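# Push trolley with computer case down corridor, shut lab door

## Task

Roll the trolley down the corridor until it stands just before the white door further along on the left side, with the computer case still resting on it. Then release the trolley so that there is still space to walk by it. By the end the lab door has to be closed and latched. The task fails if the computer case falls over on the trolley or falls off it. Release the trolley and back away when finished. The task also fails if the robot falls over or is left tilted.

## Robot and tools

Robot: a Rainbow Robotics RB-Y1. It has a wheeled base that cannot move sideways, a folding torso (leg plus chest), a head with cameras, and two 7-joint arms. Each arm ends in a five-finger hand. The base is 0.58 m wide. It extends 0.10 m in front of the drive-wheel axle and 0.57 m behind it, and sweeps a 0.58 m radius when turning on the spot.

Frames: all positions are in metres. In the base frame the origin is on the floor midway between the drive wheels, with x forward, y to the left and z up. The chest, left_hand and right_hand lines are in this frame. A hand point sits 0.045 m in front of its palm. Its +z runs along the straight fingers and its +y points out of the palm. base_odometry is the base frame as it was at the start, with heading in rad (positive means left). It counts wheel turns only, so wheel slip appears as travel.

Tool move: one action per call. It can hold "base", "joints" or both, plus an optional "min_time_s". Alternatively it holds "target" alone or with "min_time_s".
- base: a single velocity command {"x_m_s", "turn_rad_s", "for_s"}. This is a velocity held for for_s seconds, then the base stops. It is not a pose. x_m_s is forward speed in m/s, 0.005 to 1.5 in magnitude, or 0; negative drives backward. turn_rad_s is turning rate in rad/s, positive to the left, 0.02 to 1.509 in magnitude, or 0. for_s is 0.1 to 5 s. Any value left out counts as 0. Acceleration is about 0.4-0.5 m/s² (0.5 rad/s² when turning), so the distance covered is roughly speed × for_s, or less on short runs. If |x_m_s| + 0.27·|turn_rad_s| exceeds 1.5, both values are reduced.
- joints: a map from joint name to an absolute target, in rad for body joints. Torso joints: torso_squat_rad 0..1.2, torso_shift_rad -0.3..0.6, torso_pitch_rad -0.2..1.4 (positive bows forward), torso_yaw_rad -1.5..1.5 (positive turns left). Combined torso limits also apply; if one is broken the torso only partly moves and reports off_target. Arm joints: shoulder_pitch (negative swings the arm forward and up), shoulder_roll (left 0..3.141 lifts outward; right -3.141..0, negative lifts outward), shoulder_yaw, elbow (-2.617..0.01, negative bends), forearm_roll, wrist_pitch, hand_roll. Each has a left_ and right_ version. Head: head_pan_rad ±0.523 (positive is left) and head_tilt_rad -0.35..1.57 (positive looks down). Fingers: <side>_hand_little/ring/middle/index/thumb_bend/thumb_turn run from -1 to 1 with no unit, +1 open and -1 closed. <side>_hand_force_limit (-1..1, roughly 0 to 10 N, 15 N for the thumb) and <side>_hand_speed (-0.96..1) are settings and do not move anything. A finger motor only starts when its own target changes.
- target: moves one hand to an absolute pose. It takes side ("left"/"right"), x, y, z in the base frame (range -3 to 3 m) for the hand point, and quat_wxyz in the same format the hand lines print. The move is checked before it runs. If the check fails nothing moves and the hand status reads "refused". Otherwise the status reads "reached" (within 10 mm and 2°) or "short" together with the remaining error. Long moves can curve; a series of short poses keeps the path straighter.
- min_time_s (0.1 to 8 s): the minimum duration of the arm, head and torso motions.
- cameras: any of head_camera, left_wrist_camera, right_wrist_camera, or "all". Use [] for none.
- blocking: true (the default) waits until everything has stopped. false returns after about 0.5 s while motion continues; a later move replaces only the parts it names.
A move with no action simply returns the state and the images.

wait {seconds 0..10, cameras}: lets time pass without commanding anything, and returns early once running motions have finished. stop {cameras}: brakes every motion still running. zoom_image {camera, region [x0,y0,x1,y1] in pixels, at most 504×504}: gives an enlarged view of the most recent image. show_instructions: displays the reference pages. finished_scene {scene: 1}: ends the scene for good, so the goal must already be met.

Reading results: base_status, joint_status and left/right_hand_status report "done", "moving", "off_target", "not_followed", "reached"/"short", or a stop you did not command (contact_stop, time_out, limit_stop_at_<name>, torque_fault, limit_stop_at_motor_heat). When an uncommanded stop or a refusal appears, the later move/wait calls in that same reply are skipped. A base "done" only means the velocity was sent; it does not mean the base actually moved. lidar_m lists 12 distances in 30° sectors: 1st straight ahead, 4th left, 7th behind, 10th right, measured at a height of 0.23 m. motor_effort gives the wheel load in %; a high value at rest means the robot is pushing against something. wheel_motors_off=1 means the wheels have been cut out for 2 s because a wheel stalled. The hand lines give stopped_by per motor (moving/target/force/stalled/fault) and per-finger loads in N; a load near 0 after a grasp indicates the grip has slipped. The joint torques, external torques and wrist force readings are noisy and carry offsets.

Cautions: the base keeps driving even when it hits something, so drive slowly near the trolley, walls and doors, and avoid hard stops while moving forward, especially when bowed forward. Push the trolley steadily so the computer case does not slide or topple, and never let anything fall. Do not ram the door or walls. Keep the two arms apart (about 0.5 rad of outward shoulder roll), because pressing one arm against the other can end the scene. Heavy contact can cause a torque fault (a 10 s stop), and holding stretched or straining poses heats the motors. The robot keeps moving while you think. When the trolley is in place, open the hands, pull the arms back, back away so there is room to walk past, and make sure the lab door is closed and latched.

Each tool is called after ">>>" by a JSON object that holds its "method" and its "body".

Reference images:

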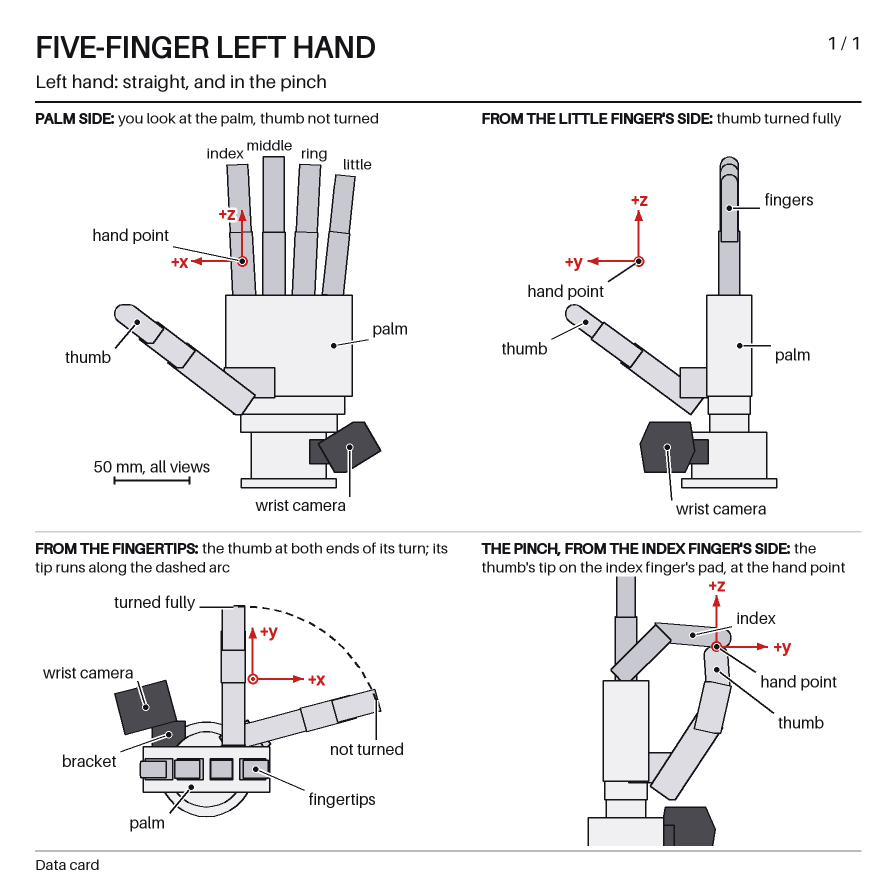

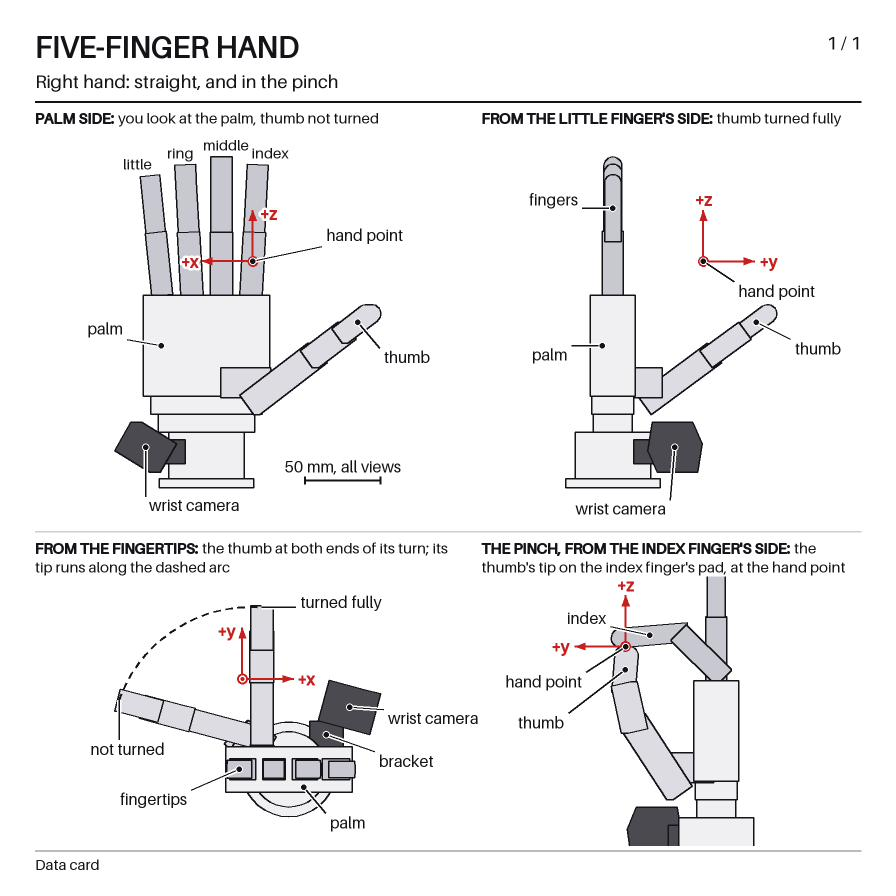

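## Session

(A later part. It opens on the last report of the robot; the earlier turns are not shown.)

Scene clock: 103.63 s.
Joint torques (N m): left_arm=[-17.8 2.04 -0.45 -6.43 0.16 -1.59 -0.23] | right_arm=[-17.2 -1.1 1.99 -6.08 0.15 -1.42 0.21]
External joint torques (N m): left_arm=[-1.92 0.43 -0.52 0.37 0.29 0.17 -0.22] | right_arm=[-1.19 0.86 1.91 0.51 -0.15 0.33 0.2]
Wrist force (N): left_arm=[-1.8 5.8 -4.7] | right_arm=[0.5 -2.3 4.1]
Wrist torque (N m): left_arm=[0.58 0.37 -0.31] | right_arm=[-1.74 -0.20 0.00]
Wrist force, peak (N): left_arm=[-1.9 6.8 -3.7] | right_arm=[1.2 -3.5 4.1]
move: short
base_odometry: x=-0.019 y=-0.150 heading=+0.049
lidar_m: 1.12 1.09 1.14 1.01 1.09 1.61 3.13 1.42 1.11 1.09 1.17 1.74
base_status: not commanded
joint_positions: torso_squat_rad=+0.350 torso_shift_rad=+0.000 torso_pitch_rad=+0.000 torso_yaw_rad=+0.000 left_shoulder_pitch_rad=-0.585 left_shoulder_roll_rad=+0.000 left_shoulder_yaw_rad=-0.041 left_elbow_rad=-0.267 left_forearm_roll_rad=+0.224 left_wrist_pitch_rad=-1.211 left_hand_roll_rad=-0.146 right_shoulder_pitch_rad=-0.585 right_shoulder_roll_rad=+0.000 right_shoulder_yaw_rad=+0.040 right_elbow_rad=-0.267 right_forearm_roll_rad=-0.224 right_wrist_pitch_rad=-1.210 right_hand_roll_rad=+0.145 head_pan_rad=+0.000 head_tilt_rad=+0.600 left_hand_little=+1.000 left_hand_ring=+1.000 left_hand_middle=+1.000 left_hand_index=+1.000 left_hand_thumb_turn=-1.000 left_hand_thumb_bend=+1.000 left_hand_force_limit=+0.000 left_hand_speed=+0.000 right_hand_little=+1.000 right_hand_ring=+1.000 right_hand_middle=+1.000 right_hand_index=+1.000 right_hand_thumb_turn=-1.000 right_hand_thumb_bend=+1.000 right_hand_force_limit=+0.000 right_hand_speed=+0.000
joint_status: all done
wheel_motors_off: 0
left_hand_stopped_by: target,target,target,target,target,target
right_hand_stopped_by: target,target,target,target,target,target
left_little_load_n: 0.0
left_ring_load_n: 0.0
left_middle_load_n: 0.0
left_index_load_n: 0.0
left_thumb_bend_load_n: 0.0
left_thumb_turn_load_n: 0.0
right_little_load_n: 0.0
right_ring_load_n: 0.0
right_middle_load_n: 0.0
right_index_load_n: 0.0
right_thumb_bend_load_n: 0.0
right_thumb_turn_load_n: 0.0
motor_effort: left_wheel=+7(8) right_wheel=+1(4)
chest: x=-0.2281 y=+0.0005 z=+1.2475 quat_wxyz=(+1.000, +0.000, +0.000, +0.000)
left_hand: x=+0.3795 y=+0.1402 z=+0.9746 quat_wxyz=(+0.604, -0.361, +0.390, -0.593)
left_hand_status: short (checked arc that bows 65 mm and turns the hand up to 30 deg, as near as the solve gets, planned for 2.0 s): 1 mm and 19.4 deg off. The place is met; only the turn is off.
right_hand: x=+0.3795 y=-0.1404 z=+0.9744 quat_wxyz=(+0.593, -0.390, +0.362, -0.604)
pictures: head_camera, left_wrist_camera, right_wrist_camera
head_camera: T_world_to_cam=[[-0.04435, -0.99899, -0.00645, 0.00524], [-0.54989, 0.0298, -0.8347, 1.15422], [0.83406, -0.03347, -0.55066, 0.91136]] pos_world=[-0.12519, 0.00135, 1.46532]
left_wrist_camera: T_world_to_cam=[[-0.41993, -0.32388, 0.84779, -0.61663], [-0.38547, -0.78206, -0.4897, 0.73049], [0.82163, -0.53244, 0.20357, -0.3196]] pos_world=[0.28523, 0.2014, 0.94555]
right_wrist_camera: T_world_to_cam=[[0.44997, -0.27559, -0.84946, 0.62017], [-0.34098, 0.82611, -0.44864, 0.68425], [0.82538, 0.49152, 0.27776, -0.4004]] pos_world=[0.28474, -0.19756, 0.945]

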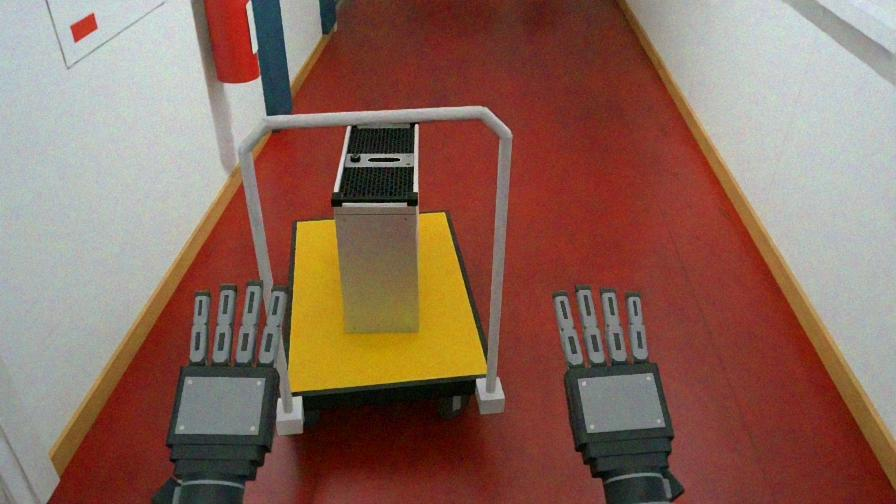

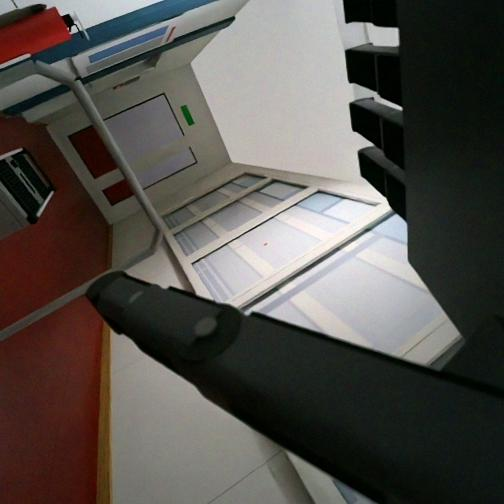

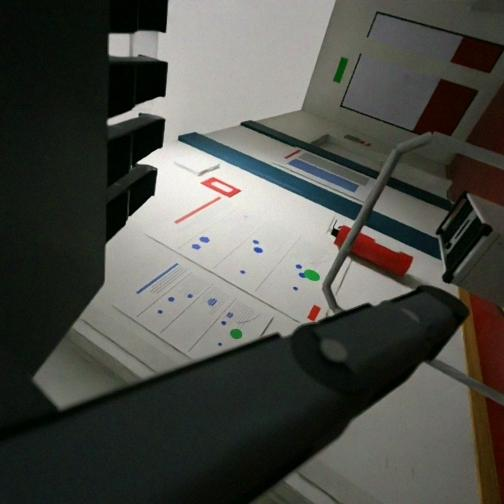

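>>> {"method": "move", "body": {"joints": {"torso_squat_rad": 0.9}, "min_time_s": 2.5}}

>>> {"method": "move", "body": {"target": {"side": "right", "x": 0.33, "y": -0.14, "z": 0.974, "quat_wxyz": [0.6533, -0.2706, 0.2706, -0.6533]}, "min_time_s": 1.5}}

>>> {"method": "move", "body": {"target": {"side": "left", "x": 0.33, "y": 0.14, "z": 0.974, "quat_wxyz": [0.6533, -0.2706, 0.2706, -0.6533]}, "min_time_s": 1.5, "cameras": ["all"]}}

Scene clock: 110.90 s.
Joint torques (N m): left_arm=[-17.88 2.09 -0.52 -6.73 0.23 -1.74 -0.18] | right_arm=[-17 -0.89 1.27 -6.68 0.22 -1.74 0.14]
External joint torques (N m): left_arm=[-2 0.48 -0.58 0.07 0.35 0.02 -0.17] | right_arm=[-0.99 1.07 1.18 -0.09 -0.08 0.01 0.13]
Wrist force (N): left_arm=[-1.9 5.7 -4.7] | right_arm=[1.6 -3.4 4.1]
Wrist torque (N m): left_arm=[0.59 0.38 -0.30] | right_arm=[-1.93 -0.37 0.05]
Wrist force, peak (N): left_arm=[-1.9 5.9 -4.9] | right_arm=[1.5 -3.0 4.8]
move: done
base_odometry: x=-0.019 y=-0.150 heading=+0.049
lidar_m: 1.11 1.10 1.14 1.01 1.09 1.62 3.13 1.41 1.11 1.09 1.17 1.74
base_status: not commanded
joint_positions: torso_squat_rad=+0.900 torso_shift_rad=+0.000 torso_pitch_rad=+0.000 torso_yaw_rad=+0.000 left_shoulder_pitch_rad=-0.585 left_shoulder_roll_rad=+0.000 left_shoulder_yaw_rad=-0.041 left_elbow_rad=-0.267 left_forearm_roll_rad=+0.224 left_wrist_pitch_rad=-1.211 left_hand_roll_rad=-0.146 right_shoulder_pitch_rad=-0.585 right_shoulder_roll_rad=+0.000 right_shoulder_yaw_rad=+0.040 right_elbow_rad=-0.267 right_forearm_roll_rad=-0.224 right_wrist_pitch_rad=-1.210 right_hand_roll_rad=+0.145 head_pan_rad=+0.000 head_tilt_rad=+0.600 left_hand_little=+1.000 left_hand_ring=+1.000 left_hand_middle=+1.000 left_hand_index=+1.000 left_hand_thumb_turn=-1.000 left_hand_thumb_bend=+1.000 left_hand_force_limit=+0.000 left_hand_speed=+0.000 right_hand_little=+1.000 right_hand_ring=+1.000 right_hand_middle=+1.000 right_hand_index=+1.000 right_hand_thumb_turn=-1.000 right_hand_thumb_bend=+1.000 right_hand_force_limit=+0.000 right_hand_speed=+0.000
joint_status: all done
wheel_motors_off: 0
left_hand_stopped_by: target,target,target,target,target,target
right_hand_stopped_by: target,target,target,target,target,target
left_little_load_n: 0.0
left_ring_load_n: 0.0
left_middle_load_n: 0.0
left_index_load_n: 0.0
left_thumb_bend_load_n: 0.0
left_thumb_turn_load_n: 0.0
right_little_load_n: 0.0
right_ring_load_n: 0.0
right_middle_load_n: 0.0
right_index_load_n: 0.0
right_thumb_bend_load_n: 0.0
right_thumb_turn_load_n: 0.0
motor_effort: left_wheel=+8(9) right_wheel=+0(4)
chest: x=-0.2281 y=+0.0004 z=+1.0251 quat_wxyz=(+1.000, +0.000, +0.000, +0.000)
left_hand: x=+0.3795 y=+0.1402 z=+0.7521 quat_wxyz=(+0.604, -0.362, +0.390, -0.593)
right_hand: x=+0.3795 y=-0.1405 z=+0.7520 quat_wxyz=(+0.593, -0.390, +0.362, -0.604)
pictures: none

Scene clock: 112.73 s.
Joint torques (N m): left_arm=[-18.04 2.28 -0.32 -6.78 0.26 -1.78 -0.21] | right_arm=[-11.5 1.43 0.93 -9.43 0.37 -1.33 0.08]
External joint torques (N m): left_arm=[-2.16 0.67 -0.38 0.02 0.38 -0.03 -0.2] | right_arm=[0.72 0.86 1.07 -0.07 -0.06 0 0.07]
Wrist force (N): left_arm=[-1.9 5.6 -4.7] | right_arm=[1.3 -3.6 2.1]
Wrist torque (N m): left_arm=[0.57 0.38 -0.31] | right_arm=[-1.75 -0.25 0.02]
Wrist force, peak (N): left_arm=[-2.0 5.9 -4.9] | right_arm=[1.6 -4.8 3.0]
move: done
base_odometry: x=-0.019 y=-0.150 heading=+0.049
lidar_m: 1.12 1.10 1.14 1.01 1.09 1.62 3.14 1.43 1.11 1.09 1.17 1.74
base_status: not commanded
joint_positions: torso_squat_rad=+0.900 torso_shift_rad=+0.000 torso_pitch_rad=+0.000 torso_yaw_rad=+0.000 left_shoulder_pitch_rad=-0.585 left_shoulder_roll_rad=+0.000 left_shoulder_yaw_rad=-0.041 left_elbow_rad=-0.267 left_forearm_roll_rad=+0.224 left_wrist_pitch_rad=-1.211 left_hand_roll_rad=-0.146 right_shoulder_pitch_rad=-0.138 right_shoulder_roll_rad=+0.000 right_shoulder_yaw_rad=+0.122 right_elbow_rad=-1.504 right_forearm_roll_rad=-0.196 right_wrist_pitch_rad=-0.740 right_hand_roll_rad=+0.251 head_pan_rad=+0.000 head_tilt_rad=+0.600 left_hand_little=+1.000 left_hand_ring=+1.000 left_hand_middle=+1.000 left_hand_index=+1.000 left_hand_thumb_turn=-1.000 left_hand_thumb_bend=+1.000 left_hand_force_limit=+0.000 left_hand_speed=+0.000 right_hand_little=+1.000 right_hand_ring=+1.000 right_hand_middle=+1.000 right_hand_index=+1.000 right_hand_thumb_turn=-1.000 right_hand_thumb_bend=+1.000 right_hand_force_limit=+0.000 right_hand_speed=+0.000
joint_status: all done
wheel_motors_off: 0
left_hand_stopped_by: target,target,target,target,target,target
right_hand_stopped_by: target,target,target,target,target,target
left_little_load_n: 0.0
left_ring_load_n: 0.0
left_middle_load_n: 0.0
left_index_load_n: 0.0
left_thumb_bend_load_n: 0.0
left_thumb_turn_load_n: 0.0
right_little_load_n: 0.0
right_ring_load_n: 0.0
right_middle_load_n: 0.0
right_index_load_n: 0.0
right_thumb_bend_load_n: 0.0
right_thumb_turn_load_n: 0.0
motor_effort: left_wheel=+8(10) right_wheel=+1(3)
chest: x=-0.2280 y=+0.0004 z=+1.0251 quat_wxyz=(+1.000, +0.000, +0.000, +0.000)
left_hand: x=+0.3795 y=+0.1402 z=+0.7521 quat_wxyz=(+0.604, -0.362, +0.390, -0.593)
right_hand: x=+0.3299 y=-0.1401 z=+0.9738 quat_wxyz=(+0.654, -0.270, +0.270, -0.653)
right_hand_status: reached (checked arc that bows 27 mm and turns the hand up to 23 deg, planned for 1.5 s): 0 mm and 0.1 deg off.
pictures: none

Scene clock: 114.57 s.
Joint torques (N m): left_arm=[-13.54 0.05 -0.51 -11.33 -0.2 -1.52 -0.08] | right_arm=[-12.72 1.24 0.85 -9.49 0.38 -1.36 -0.16]
External joint torques (N m): left_arm=[-1.24 1 -0.66 -1.78 -0.01 -0.21 -0.07] | right_arm=[-0.5 0.68 0.98 -0.14 -0.05 -0.03 -0.16]
Wrist force (N): left_arm=[-2.4 4.6 -6.1] | right_arm=[1.8 -3.3 2.4]
Wrist torque (N m): left_arm=[0.57 0.39 -0.30] | right_arm=[-1.69 -0.33 0.05]
Wrist force, peak (N): left_arm=[-2.7 4.7 -6.6] | right_arm=[2.0 -4.1 2.3]
move: done
base_odometry: x=-0.019 y=-0.150 heading=+0.049
lidar_m: 1.11 1.09 1.15 1.01 1.10 1.63 3.14 1.43 1.11 1.09 1.17 1.74
base_status: not commanded
joint_positions: torso_squat_rad=+0.900 torso_shift_rad=+0.000 torso_pitch_rad=+0.000 torso_yaw_rad=+0.000 left_shoulder_pitch_rad=-0.139 left_shoulder_roll_rad=+0.000 left_shoulder_yaw_rad=-0.123 left_elbow_rad=-1.505 left_forearm_roll_rad=+0.196 left_wrist_pitch_rad=-0.739 left_hand_roll_rad=-0.253 right_shoulder_pitch_rad=-0.138 right_shoulder_roll_rad=+0.000 right_shoulder_yaw_rad=+0.122 right_elbow_rad=-1.504 right_forearm_roll_rad=-0.196 right_wrist_pitch_rad=-0.740 right_hand_roll_rad=+0.251 head_pan_rad=+0.000 head_tilt_rad=+0.600 left_hand_little=+1.000 left_hand_ring=+1.000 left_hand_middle=+1.000 left_hand_index=+1.000 left_hand_thumb_turn=-1.000 left_hand_thumb_bend=+1.000 left_hand_force_limit=+0.000 left_hand_speed=+0.000 right_hand_little=+1.000 right_hand_ring=+1.000 right_hand_middle=+1.000 right_hand_index=+1.000 right_hand_thumb_turn=-1.000 right_hand_thumb_bend=+1.000 right_hand_force_limit=+0.000 right_hand_speed=+0.000
joint_status: all done
wheel_motors_off: 0
left_hand_stopped_by: target,target,target,target,target,target
right_hand_stopped_by: target,target,target,target,target,target
left_little_load_n: 0.0
left_ring_load_n: 0.0
left_middle_load_n: 0.0
left_index_load_n: 0.0
left_thumb_bend_load_n: 0.0
left_thumb_turn_load_n: 0.0
right_little_load_n: 0.0
right_ring_load_n: 0.0
right_middle_load_n: 0.0
right_index_load_n: 0.0
right_thumb_bend_load_n: 0.0
right_thumb_turn_load_n: 0.0
motor_effort: left_wheel=+8(10) right_wheel=+1(3)
chest: x=-0.2280 y=+0.0004 z=+1.0251 quat_wxyz=(+1.000, +0.000, +0.000, +0.000)
left_hand: x=+0.3300 y=+0.1401 z=+0.9738 quat_wxyz=(+0.653, -0.270, +0.270, -0.654)
left_hand_status: reached (checked arc that bows 27 mm and turns the hand up to 23 deg, planned for 1.5 s): 0 mm and 0.1 deg off.
right_hand: x=+0.3299 y=-0.1401 z=+0.9738 quat_wxyz=(+0.654, -0.270, +0.270, -0.653)
pictures: head_camera, left_wrist_camera, right_wrist_camera
head_camera: T_world_to_cam=[[-0.04435, -0.99899, -0.00645, 0.0038], [-0.54989, 0.0298, -0.8347, 0.9685], [0.83406, -0.03347, -0.55066, 0.78883]] pos_world=[-0.12519, 0.00135, 1.24282]
left_wrist_camera: T_world_to_cam=[[-0.67866, -0.2903, 0.67465, -0.38757], [-0.20771, -0.80521, -0.55542, 0.71954], [0.70447, -0.51707, 0.48617, -0.51749]] pos_world=[0.25098, 0.19929, 0.91271]
right_wrist_camera: T_world_to_cam=[[0.7084, -0.24194, -0.66305, 0.38007], [-0.17945, 0.84681, -0.50072, 0.66713], [0.68262, 0.47369, 0.55646, -0.58631]] pos_world=[0.2507, -0.19524, 0.91231]

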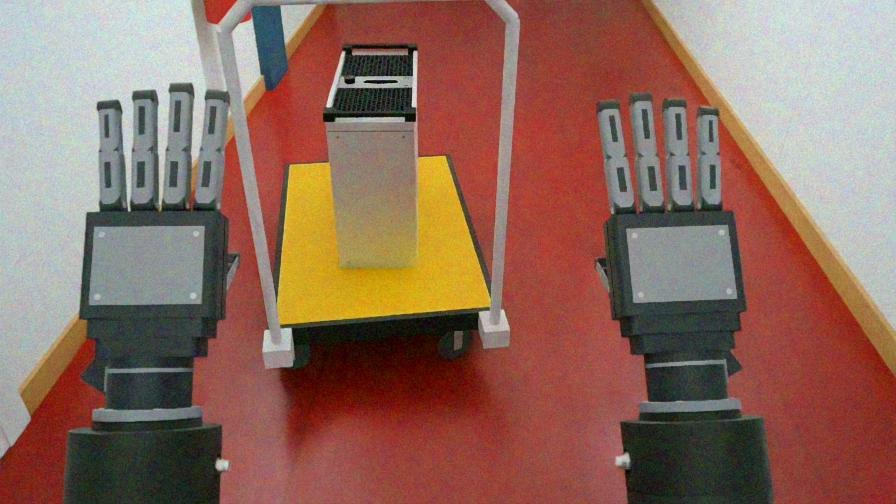

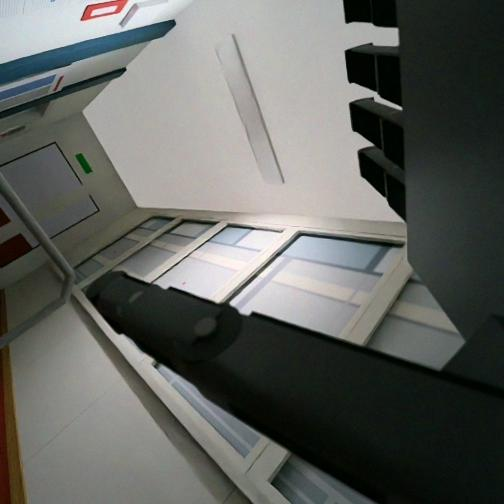

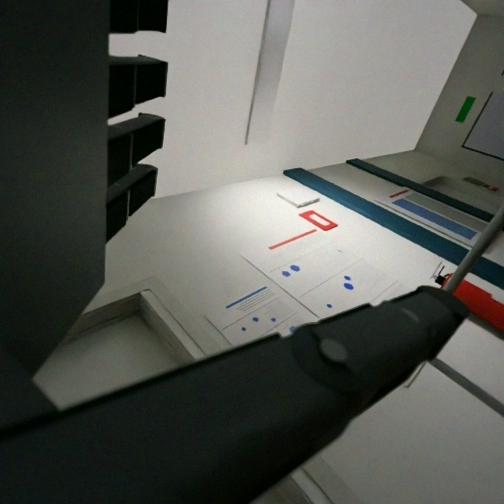

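>>> {"method": "move", "body": {"joints": {"head_tilt_rad": 0.4}, "cameras": ["head_camera"]}}

>>> {"method": "zoom_image", "body": {"camera": "head_camera", "region": [180, 60, 580, 260]}}

Scene clock: 118.43 s.
Joint torques (N m): left_arm=[-13.38 0.11 -0.71 -11.31 -0.24 -1.46 -0.1] | right_arm=[-11.73 1.06 0.9 -9.86 0.15 -1.36 0.19]
External joint torques (N m): left_arm=[-1.09 1.06 -0.86 -1.76 -0.05 -0.15 -0.09] | right_arm=[0.49 0.49 1.04 -0.51 -0.28 -0.03 0.19]
Wrist force (N): left_arm=[-2.4 4.7 -6.2] | right_arm=[1.5 -3.6 2.1]
Wrist torque (N m): left_arm=[0.58 0.38 -0.30] | right_arm=[-1.73 -0.31 0.00]
Wrist force, peak (N): left_arm=[-2.4 4.7 -6.2] | right_arm=[1.6 -4.1 2.7]
move: done
base_odometry: x=-0.019 y=-0.150 heading=+0.049
lidar_m: 1.11 1.10 1.14 1.02 1.11 1.62 3.14 1.42 1.11 1.09 1.18 1.74
base_status: not commanded
joint_positions: torso_squat_rad=+0.900 torso_shift_rad=+0.000 torso_pitch_rad=+0.000 torso_yaw_rad=+0.000 left_shoulder_pitch_rad=-0.139 left_shoulder_roll_rad=+0.000 left_shoulder_yaw_rad=-0.123 left_elbow_rad=-1.505 left_forearm_roll_rad=+0.196 left_wrist_pitch_rad=-0.739 left_hand_roll_rad=-0.253 right_shoulder_pitch_rad=-0.138 right_shoulder_roll_rad=+0.000 right_shoulder_yaw_rad=+0.122 right_elbow_rad=-1.504 right_forearm_roll_rad=-0.196 right_wrist_pitch_rad=-0.740 right_hand_roll_rad=+0.251 head_pan_rad=+0.000 head_tilt_rad=+0.400 left_hand_little=+1.000 left_hand_ring=+1.000 left_hand_middle=+1.000 left_hand_index=+1.000 left_hand_thumb_turn=-1.000 left_hand_thumb_bend=+1.000 left_hand_force_limit=+0.000 left_hand_speed=+0.000 right_hand_little=+1.000 right_hand_ring=+1.000 right_hand_middle=+1.000 right_hand_index=+1.000 right_hand_thumb_turn=-1.000 right_hand_thumb_bend=+1.000 right_hand_force_limit=+0.000 right_hand_speed=+0.000
joint_status: all done
wheel_motors_off: 0
left_hand_stopped_by: target,target,target,target,target,target
right_hand_stopped_by: target,target,target,target,target,target
left_little_load_n: 0.0
left_ring_load_n: 0.0
left_middle_load_n: 0.0
left_index_load_n: 0.0
left_thumb_bend_load_n: 0.5
left_thumb_turn_load_n: 0.0
right_little_load_n: 0.0
right_ring_load_n: 0.0
right_middle_load_n: 0.0
right_index_load_n: 0.0
right_thumb_bend_load_n: 0.0
right_thumb_turn_load_n: 0.0
motor_effort: left_wheel=+8(9) right_wheel=+2(3)
chest: x=-0.2280 y=+0.0004 z=+1.0251 quat_wxyz=(+1.000, +0.000, +0.000, +0.000)
left_hand: x=+0.3300 y=+0.1401 z=+0.9738 quat_wxyz=(+0.653, -0.270, +0.270, -0.654)
right_hand: x=+0.3299 y=-0.1401 z=+0.9738 quat_wxyz=(+0.654, -0.270, +0.270, -0.653)
head_camera: T_world_to_cam=[[-0.04197, -0.99901, -0.01511, 0.01489], [-0.37316, 0.0297, -0.92729, 1.11838], [0.92682, -0.03328, -0.37404, 0.59152]] pos_world=[-0.13028, 0.00135, 1.25854]

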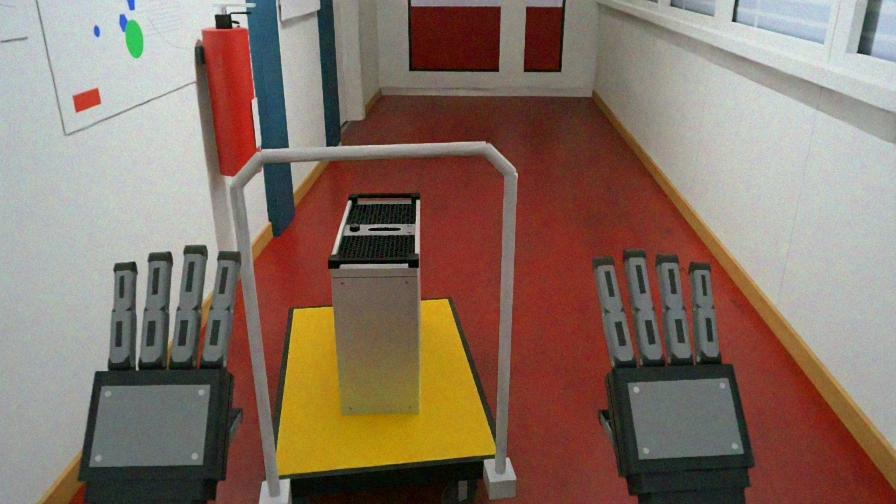

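Scaled by 1.260 from the camera's image (finer frame: 1280x720).

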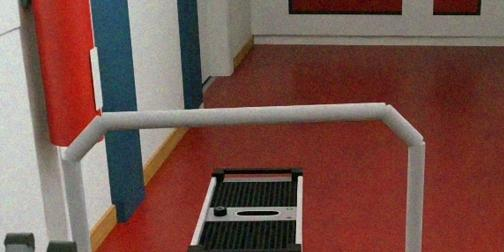

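>>> {"method": "move", "body": {"base": {"turn_rad_s": 0.1, "for_s": 0.87}}}

>>> {"method": "move", "body": {"base": {"x_m_s": 0.3, "for_s": 2.0}, "joints": {"head_tilt_rad": 0.6, "head_pan_rad": 0.0}, "cameras": ["head_camera"]}}

Scene clock: 122.73 s.
Joint torques (N m): left_arm=[-13.52 -0.08 -0.51 -11.3 -0.26 -1.45 -0.13] | right_arm=[-11.41 1.59 1.14 -9.58 0.33 -1.46 0.03]
External joint torques (N m): left_arm=[-1.23 0.88 -0.65 -1.75 -0.06 -0.13 -0.13] | right_arm=[0.81 1.02 1.27 -0.23 -0.1 -0.13 0.02]
Wrist force (N): left_arm=[-2.3 4.6 -6.1] | right_arm=[1.2 -3.6 1.9]
Wrist torque (N m): left_arm=[0.57 0.38 -0.30] | right_arm=[-1.73 -0.20 0.02]
Wrist force, peak (N): left_arm=[-2.4 4.8 -6.2] | right_arm=[1.9 -4.3 2.7]
move: done
base_odometry: x=-0.019 y=-0.150 heading=+0.135
lidar_m: 1.09 1.28 1.13 1.02 1.14 1.81 2.57 1.33 1.10 1.09 1.21 1.96
base_status: done (sent for 0.87 of 0.87 s)
joint_positions: torso_squat_rad=+0.900 torso_shift_rad=+0.000 torso_pitch_rad=+0.000 torso_yaw_rad=+0.000 left_shoulder_pitch_rad=-0.139 left_shoulder_roll_rad=+0.000 left_shoulder_yaw_rad=-0.123 left_elbow_rad=-1.505 left_forearm_roll_rad=+0.196 left_wrist_pitch_rad=-0.739 left_hand_roll_rad=-0.253 right_shoulder_pitch_rad=-0.138 right_shoulder_roll_rad=+0.000 right_shoulder_yaw_rad=+0.122 right_elbow_rad=-1.504 right_forearm_roll_rad=-0.196 right_wrist_pitch_rad=-0.740 right_hand_roll_rad=+0.251 head_pan_rad=+0.000 head_tilt_rad=+0.400 left_hand_little=+1.000 left_hand_ring=+1.000 left_hand_middle=+1.000 left_hand_index=+1.000 left_hand_thumb_turn=-1.000 left_hand_thumb_bend=+1.000 left_hand_force_limit=+0.000 left_hand_speed=+0.000 right_hand_little=+1.000 right_hand_ring=+1.000 right_hand_middle=+1.000 right_hand_index=+1.000 right_hand_thumb_turn=-1.000 right_hand_thumb_bend=+1.000 right_hand_force_limit=+0.000 right_hand_speed=+0.000
joint_status: not commanded
wheel_motors_off: 0
left_hand_stopped_by: target,target,target,target,target,target
right_hand_stopped_by: target,target,target,target,target,target
left_little_load_n: 0.0
left_ring_load_n: 0.0
left_middle_load_n: 0.0
left_index_load_n: 0.0
left_thumb_bend_load_n: 0.0
left_thumb_turn_load_n: 0.0
right_little_load_n: 0.0
right_ring_load_n: -0.5
right_middle_load_n: 0.0
right_index_load_n: 0.0
right_thumb_bend_load_n: 0.0
right_thumb_turn_load_n: 0.0
motor_effort: left_wheel=-2(12) right_wheel=+2(16)
chest: x=-0.2280 y=+0.0004 z=+1.0251 quat_wxyz=(+1.000, +0.000, +0.000, +0.000)
left_hand: x=+0.3300 y=+0.1401 z=+0.9738 quat_wxyz=(+0.653, -0.270, +0.270, -0.654)
right_hand: x=+0.3300 y=-0.1401 z=+0.9738 quat_wxyz=(+0.654, -0.270, +0.270, -0.653)
pictures: none

Scene clock: 125.87 s.
Joint torques (N m): left_arm=[-13.45 -0.19 -0.2 -10.88 -0.16 -1.36 -0.2] | right_arm=[-12.4 0.65 0.69 -9.61 0.39 -1.42 0.16]
External joint torques (N m): left_arm=[-1.16 0.76 -0.35 -1.33 0.04 -0.05 -0.2] | right_arm=[-0.19 0.08 0.82 -0.26 -0.04 -0.09 0.15]
Wrist force (N): left_arm=[-2.2 4.6 -6.2] | right_arm=[1.2 -3.4 2.2]
Wrist torque (N m): left_arm=[0.57 0.36 -0.30] | right_arm=[-1.72 -0.21 0.01]
Wrist force, peak (N): left_arm=[-2.3 5.3 -6.2] | right_arm=[1.7 -4.0 3.1]
move: done
base_odometry: x=+0.576 y=-0.070 heading=+0.135
lidar_m: 0.73 0.52 0.91 1.01 1.15 1.63 2.82 1.46 1.21 1.20 1.34 0.55
base_status: done (sent for 2 of 2 s)
joint_positions: torso_squat_rad=+0.900 torso_shift_rad=+0.000 torso_pitch_rad=+0.000 torso_yaw_rad=+0.000 left_shoulder_pitch_rad=-0.139 left_shoulder_roll_rad=+0.000 left_shoulder_yaw_rad=-0.123 left_elbow_rad=-1.505 left_forearm_roll_rad=+0.196 left_wrist_pitch_rad=-0.739 left_hand_roll_rad=-0.253 right_shoulder_pitch_rad=-0.138 right_shoulder_roll_rad=+0.000 right_shoulder_yaw_rad=+0.122 right_elbow_rad=-1.504 right_forearm_roll_rad=-0.196 right_wrist_pitch_rad=-0.740 right_hand_roll_rad=+0.251 head_pan_rad=+0.000 head_tilt_rad=+0.600 left_hand_little=+1.000 left_hand_ring=+1.000 left_hand_middle=+1.000 left_hand_index=+1.000 left_hand_thumb_turn=-1.000 left_hand_thumb_bend=+1.000 left_hand_force_limit=+0.000 left_hand_speed=+0.000 right_hand_little=+1.000 right_hand_ring=+1.000 right_hand_middle=+1.000 right_hand_index=+1.000 right_hand_thumb_turn=-1.000 right_hand_thumb_bend=+1.000 right_hand_force_limit=+0.000 right_hand_speed=+0.000
joint_status: all done
wheel_motors_off: 0
left_hand_stopped_by: target,target,target,target,target,target
right_hand_stopped_by: target,target,target,target,target,target
left_little_load_n: 0.0
left_ring_load_n: -0.5
left_middle_load_n: 0.0
left_index_load_n: 0.0
left_thumb_bend_load_n: 0.0
left_thumb_turn_load_n: 0.0
right_little_load_n: 0.0
right_ring_load_n: 0.0
right_middle_load_n: -0.5
right_index_load_n: 0.0
right_thumb_bend_load_n: 0.0
right_thumb_turn_load_n: 0.0
motor_effort: left_wheel=-3(27) right_wheel=-1(38)
chest: x=-0.2279 y=+0.0004 z=+1.0251 quat_wxyz=(+1.000, +0.000, +0.000, +0.000)
left_hand: x=+0.3301 y=+0.1401 z=+0.9737 quat_wxyz=(+0.653, -0.270, +0.270, -0.654)
right_hand: x=+0.3301 y=-0.1401 z=+0.9737 quat_wxyz=(+0.654, -0.270, +0.270, -0.653)
head_camera: T_world_to_cam=[[-0.04435, -0.99899, -0.00643, 0.0038], [-0.55013, 0.0298, -0.83455, 0.96845], [0.8339, -0.03348, -0.5509, 0.78885]] pos_world=[-0.12489, 0.00135, 1.24282]

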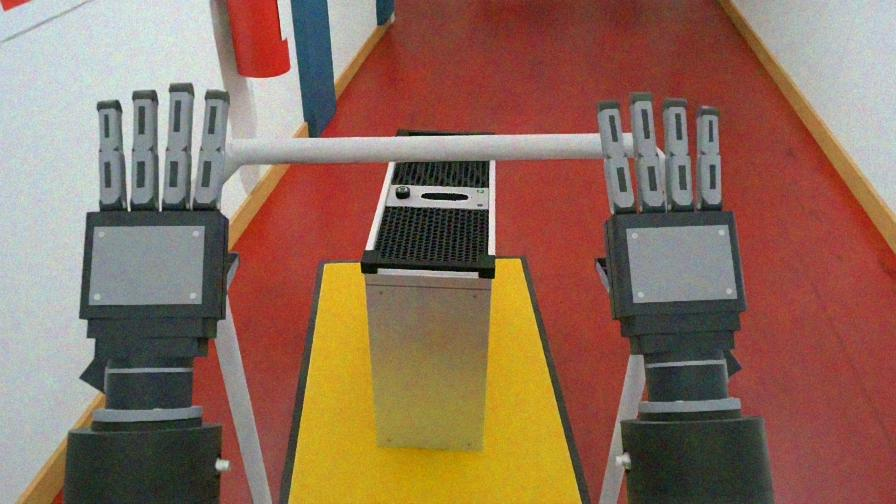

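>>> {"method": "move", "body": {"target": {"side": "right", "x": 0.35, "y": -0.105, "z": 0.962, "quat_wxyz": [0.6533, -0.2706, 0.2706, -0.6533]}, "min_time_s": 1}}

>>> {"method": "move", "body": {"target": {"side": "left", "x": 0.35, "y": 0.105, "z": 0.962, "quat_wxyz": [0.6533, -0.2706, 0.2706, -0.6533]}, "min_time_s": 1}}

>>> {"method": "move", "body": {"base": {"x_m_s": 0.1, "for_s": 0.9}, "joints": {"head_tilt_rad": 0.7}, "cameras": ["all"]}}

>>> {"method": "zoom_image", "body": {"camera": "head_camera", "region": [150, 50, 650, 350]}}

Scene clock: 132.57 s.
Joint torques (N m): left_arm=[-13.35 0 -0.31 -10.84 -0.15 -1.37 -0.14] | right_arm=[-16.01 0.92 1.09 -8.87 0.52 -1.42 0.06]
External joint torques (N m): left_arm=[-1.06 0.96 -0.46 -1.29 0.04 -0.06 -0.13] | right_arm=[-2.35 -0.13 1.52 0.35 -0.07 -0.15 0.05]
Wrist force (N): left_arm=[-2.4 4.6 -6.1] | right_arm=[1.6 -3.8 2.2]
Wrist torque (N m): left_arm=[0.57 0.40 -0.31] | right_arm=[-1.80 -0.27 0.05]
Wrist force, peak (N): left_arm=[-2.3 4.7 -6.4] | right_arm=[1.4 -4.2 3.2]
move: done
base_odometry: x=+0.576 y=-0.070 heading=+0.135
lidar_m: 0.74 0.52 0.92 1.01 1.15 1.63 2.82 1.47 1.21 1.19 1.35 0.55
base_status: not commanded
joint_positions: torso_squat_rad=+0.900 torso_shift_rad=+0.000 torso_pitch_rad=+0.000 torso_yaw_rad=+0.000 left_shoulder_pitch_rad=-0.139 left_shoulder_roll_rad=+0.000 left_shoulder_yaw_rad=-0.123 left_elbow_rad=-1.505 left_forearm_roll_rad=+0.196 left_wrist_pitch_rad=-0.739 left_hand_roll_rad=-0.253 right_shoulder_pitch_rad=-0.252 right_shoulder_roll_rad=+0.000 right_shoulder_yaw_rad=+0.208 right_elbow_rad=-1.328 right_forearm_roll_rad=-0.329 right_wrist_pitch_rad=-0.834 right_hand_roll_rad=+0.390 head_pan_rad=+0.000 head_tilt_rad=+0.600 left_hand_little=+1.000 left_hand_ring=+1.000 left_hand_middle=+1.000 left_hand_index=+1.000 left_hand_thumb_turn=-1.000 left_hand_thumb_bend=+1.000 left_hand_force_limit=+0.000 left_hand_speed=+0.000 right_hand_little=+1.000 right_hand_ring=+1.000 right_hand_middle=+1.000 right_hand_index=+1.000 right_hand_thumb_turn=-1.000 right_hand_thumb_bend=+1.000 right_hand_force_limit=+0.000 right_hand_speed=+0.000
joint_status: all done
wheel_motors_off: 0
left_hand_stopped_by: target,target,target,target,target,target
right_hand_stopped_by: target,target,target,target,target,target
left_little_load_n: 0.0
left_ring_load_n: 0.0
left_middle_load_n: 0.0
left_index_load_n: 0.0
left_thumb_bend_load_n: 0.0
left_thumb_turn_load_n: 0.0
right_little_load_n: 0.0
right_ring_load_n: 0.0
right_middle_load_n: 0.0
right_index_load_n: 0.0
right_thumb_bend_load_n: 0.0
right_thumb_turn_load_n: 0.0
motor_effort: left_wheel=-2(4) right_wheel=-1(2)
chest: x=-0.2279 y=+0.0004 z=+1.0251 quat_wxyz=(+1.000, +0.000, +0.000, +0.000)
left_hand: x=+0.3301 y=+0.1401 z=+0.9737 quat_wxyz=(+0.653, -0.270, +0.270, -0.654)
right_hand: x=+0.3499 y=-0.1059 z=+0.9615 quat_wxyz=(+0.653, -0.273, +0.271, -0.653)
right_hand_status: reached (checked arc that bows 7 mm and turns the hand up to 1 deg, planned for 1.0 s): 1 mm and 0.3 deg off.
pictures: none

Scene clock: 133.90 s.
Joint torques (N m): left_arm=[-16.27 -0.69 -0.28 -9.28 0.07 -1.37 -0.17] | right_arm=[-15.1 1.47 0.54 -8.64 0.38 -1.58 -0.12]
External joint torques (N m): left_arm=[-2.61 0.74 -0.76 0.15 0.43 -0.11 -0.16] | right_arm=[-1.43 0.41 0.97 0.59 -0.21 -0.3 -0.13]
Wrist force (N): left_arm=[-2.1 4.5 -6.4] | right_arm=[1.0 -3.9 2.4]
Wrist torque (N m): left_arm=[0.57 0.34 -0.29] | right_arm=[-1.79 -0.18 -0.01]
Wrist force, peak (N): left_arm=[-2.1 5.0 -6.5] | right_arm=[1.6 -4.3 3.0]
move: done
base_odometry: x=+0.576 y=-0.070 heading=+0.135
lidar_m: 0.73 0.51 0.91 1.02 1.14 1.63 2.83 1.46 1.20 1.20 1.34 0.55
base_status: not commanded
joint_positions: torso_squat_rad=+0.900 torso_shift_rad=+0.000 torso_pitch_rad=+0.000 torso_yaw_rad=+0.000 left_shoulder_pitch_rad=-0.252 left_shoulder_roll_rad=+0.000 left_shoulder_yaw_rad=-0.209 left_elbow_rad=-1.329 left_forearm_roll_rad=+0.330 left_wrist_pitch_rad=-0.833 left_hand_roll_rad=-0.392 right_shoulder_pitch_rad=-0.252 right_shoulder_roll_rad=+0.000 right_shoulder_yaw_rad=+0.208 right_elbow_rad=-1.328 right_forearm_roll_rad=-0.329 right_wrist_pitch_rad=-0.834 right_hand_roll_rad=+0.390 head_pan_rad=+0.000 head_tilt_rad=+0.600 left_hand_little=+1.000 left_hand_ring=+1.000 left_hand_middle=+1.000 left_hand_index=+1.000 left_hand_thumb_turn=-1.000 left_hand_thumb_bend=+1.000 left_hand_force_limit=+0.000 left_hand_speed=+0.000 right_hand_little=+1.000 right_hand_ring=+1.000 right_hand_middle=+1.000 right_hand_index=+1.000 right_hand_thumb_turn=-1.000 right_hand_thumb_bend=+1.000 right_hand_force_limit=+0.000 right_hand_speed=+0.000
joint_status: all done
wheel_motors_off: 0
left_hand_stopped_by: target,target,target,target,target,target
right_hand_stopped_by: target,target,target,target,target,target
left_little_load_n: 0.0
left_ring_load_n: 0.0
left_middle_load_n: 0.0
left_index_load_n: 0.0
left_thumb_bend_load_n: 0.0
left_thumb_turn_load_n: 0.0
right_little_load_n: 0.0
right_ring_load_n: 0.0
right_middle_load_n: 0.0
right_index_load_n: 0.0
right_thumb_bend_load_n: 0.0
right_thumb_turn_load_n: 0.0
motor_effort: left_wheel=-2(3) right_wheel=+1(3)
chest: x=-0.2279 y=+0.0004 z=+1.0251 quat_wxyz=(+1.000, +0.000, +0.000, +0.000)
left_hand: x=+0.3499 y=+0.1058 z=+0.9617 quat_wxyz=(+0.653, -0.271, +0.273, -0.653)
left_hand_status: reached (checked arc that bows 7 mm and turns the hand up to 1 deg, planned for 1.0 s): 1 mm and 0.3 deg off.
right_hand: x=+0.3499 y=-0.1059 z=+0.9615 quat_wxyz=(+0.653, -0.273, +0.271, -0.653)
pictures: none

Scene clock: 135.47 s.
Joint torques (N m): left_arm=[-15.6 -0.47 -0.27 -9.63 -0.06 -1.38 -0.21] | right_arm=[-15.12 1.37 0.99 -9.29 0.47 -1.43 0.09]
External joint torques (N m): left_arm=[-1.94 0.97 -0.75 -0.2 0.3 -0.12 -0.2] | right_arm=[-1.45 0.32 1.42 -0.07 -0.12 -0.15 0.08]
Wrist force (N): left_arm=[-2.2 4.8 -6.3] | right_arm=[1.2 -3.7 3.0]
Wrist torque (N m): left_arm=[0.62 0.34 -0.30] | right_arm=[-1.82 -0.25 0.00]
Wrist force, peak (N): left_arm=[-2.4 5.0 -6.7] | right_arm=[1.6 -4.5 2.8]
move: done
base_odometry: x=+0.665 y=-0.058 heading=+0.135
lidar_m: 0.64 0.44 0.88 1.00 1.13 1.61 2.83 1.49 1.22 1.21 1.36 0.47
base_status: done (sent for 0.9 of 0.9 s)
joint_positions: torso_squat_rad=+0.900 torso_shift_rad=+0.000 torso_pitch_rad=+0.000 torso_yaw_rad=+0.000 left_shoulder_pitch_rad=-0.252 left_shoulder_roll_rad=+0.000 left_shoulder_yaw_rad=-0.209 left_elbow_rad=-1.329 left_forearm_roll_rad=+0.330 left_wrist_pitch_rad=-0.833 left_hand_roll_rad=-0.392 right_shoulder_pitch_rad=-0.252 right_shoulder_roll_rad=+0.000 right_shoulder_yaw_rad=+0.208 right_elbow_rad=-1.328 right_forearm_roll_rad=-0.329 right_wrist_pitch_rad=-0.834 right_hand_roll_rad=+0.390 head_pan_rad=+0.000 head_tilt_rad=+0.700 left_hand_little=+1.000 left_hand_ring=+1.000 left_hand_middle=+1.000 left_hand_index=+1.000 left_hand_thumb_turn=-1.000 left_hand_thumb_bend=+1.000 left_hand_force_limit=+0.000 left_hand_speed=+0.000 right_hand_little=+1.000 right_hand_ring=+1.000 right_hand_middle=+1.000 right_hand_index=+1.000 right_hand_thumb_turn=-1.000 right_hand_thumb_bend=+1.000 right_hand_force_limit=+0.000 right_hand_speed=+0.000
joint_status: all done
wheel_motors_off: 0
left_hand_stopped_by: target,target,target,target,target,target
right_hand_stopped_by: target,target,target,target,target,target
left_little_load_n: 0.0
left_ring_load_n: 0.0
left_middle_load_n: 0.0
left_index_load_n: 0.0
left_thumb_bend_load_n: 0.0
left_thumb_turn_load_n: 0.0
right_little_load_n: 0.0
right_ring_load_n: 0.5
right_middle_load_n: 0.0
right_index_load_n: 0.0
right_thumb_bend_load_n: 0.0
right_thumb_turn_load_n: 0.0
motor_effort: left_wheel=-1(25) right_wheel=-4(35)
chest: x=-0.2279 y=+0.0004 z=+1.0251 quat_wxyz=(+1.000, +0.000, +0.000, +0.000)
left_hand: x=+0.3499 y=+0.1058 z=+0.9617 quat_wxyz=(+0.653, -0.271, +0.273, -0.653)
right_hand: x=+0.3499 y=-0.1058 z=+0.9615 quat_wxyz=(+0.653, -0.273, +0.271, -0.653)
pictures: head_camera, left_wrist_camera, right_wrist_camera
head_camera: T_world_to_cam=[[-0.04485, -0.99899, -0.00191, -0.00184], [-0.63074, 0.0298, -0.77542, 0.87944], [0.7747, -0.03358, -0.63144, 0.87539]] pos_world=[-0.12354, 0.00135, 1.23469]
left_wrist_camera: T_world_to_cam=[[-0.67571, -0.29154, 0.67707, -0.37902], [-0.21131, -0.80332, -0.5568, 0.69171], [0.70623, -0.5193, 0.4812, -0.53894]] pos_world=[0.27068, 0.16529, 0.9011]
right_wrist_camera: T_world_to_cam=[[0.70513, -0.24308, -0.66611, 0.36998], [-0.18301, 0.84518, -0.50217, 0.63806], [0.68505, 0.476, 0.55148, -0.60521]] pos_world=[0.27049, -0.16125, 0.90062]

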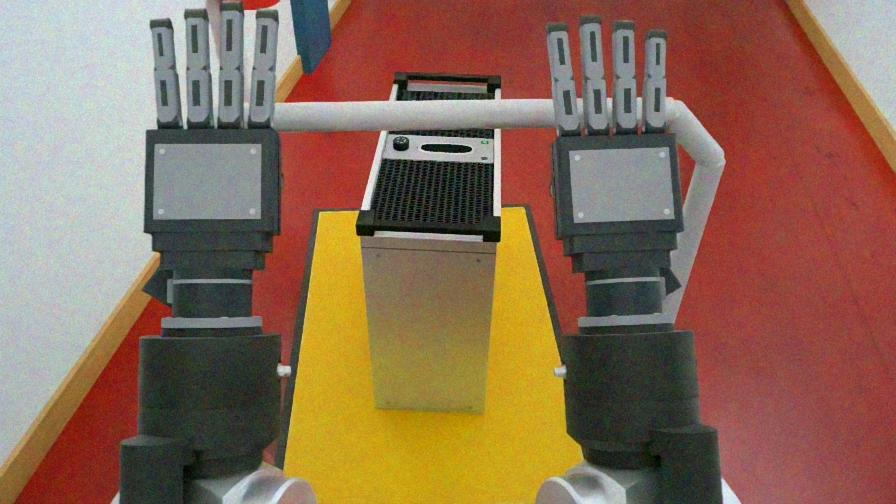

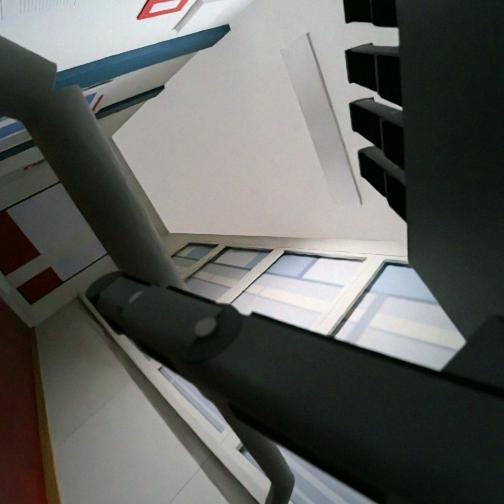

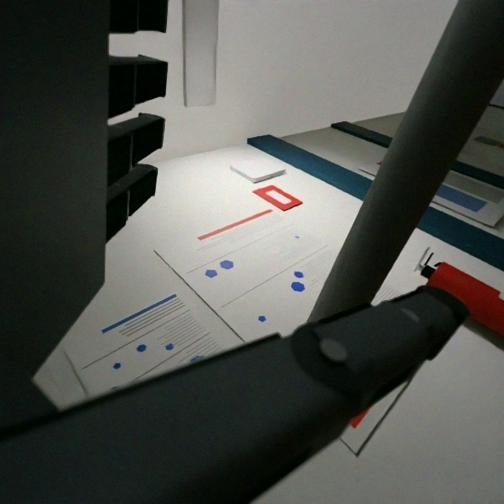

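Scaled by 1.008 from the camera's image (finer frame: 1280x720).

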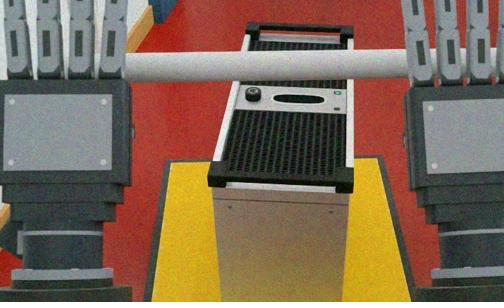

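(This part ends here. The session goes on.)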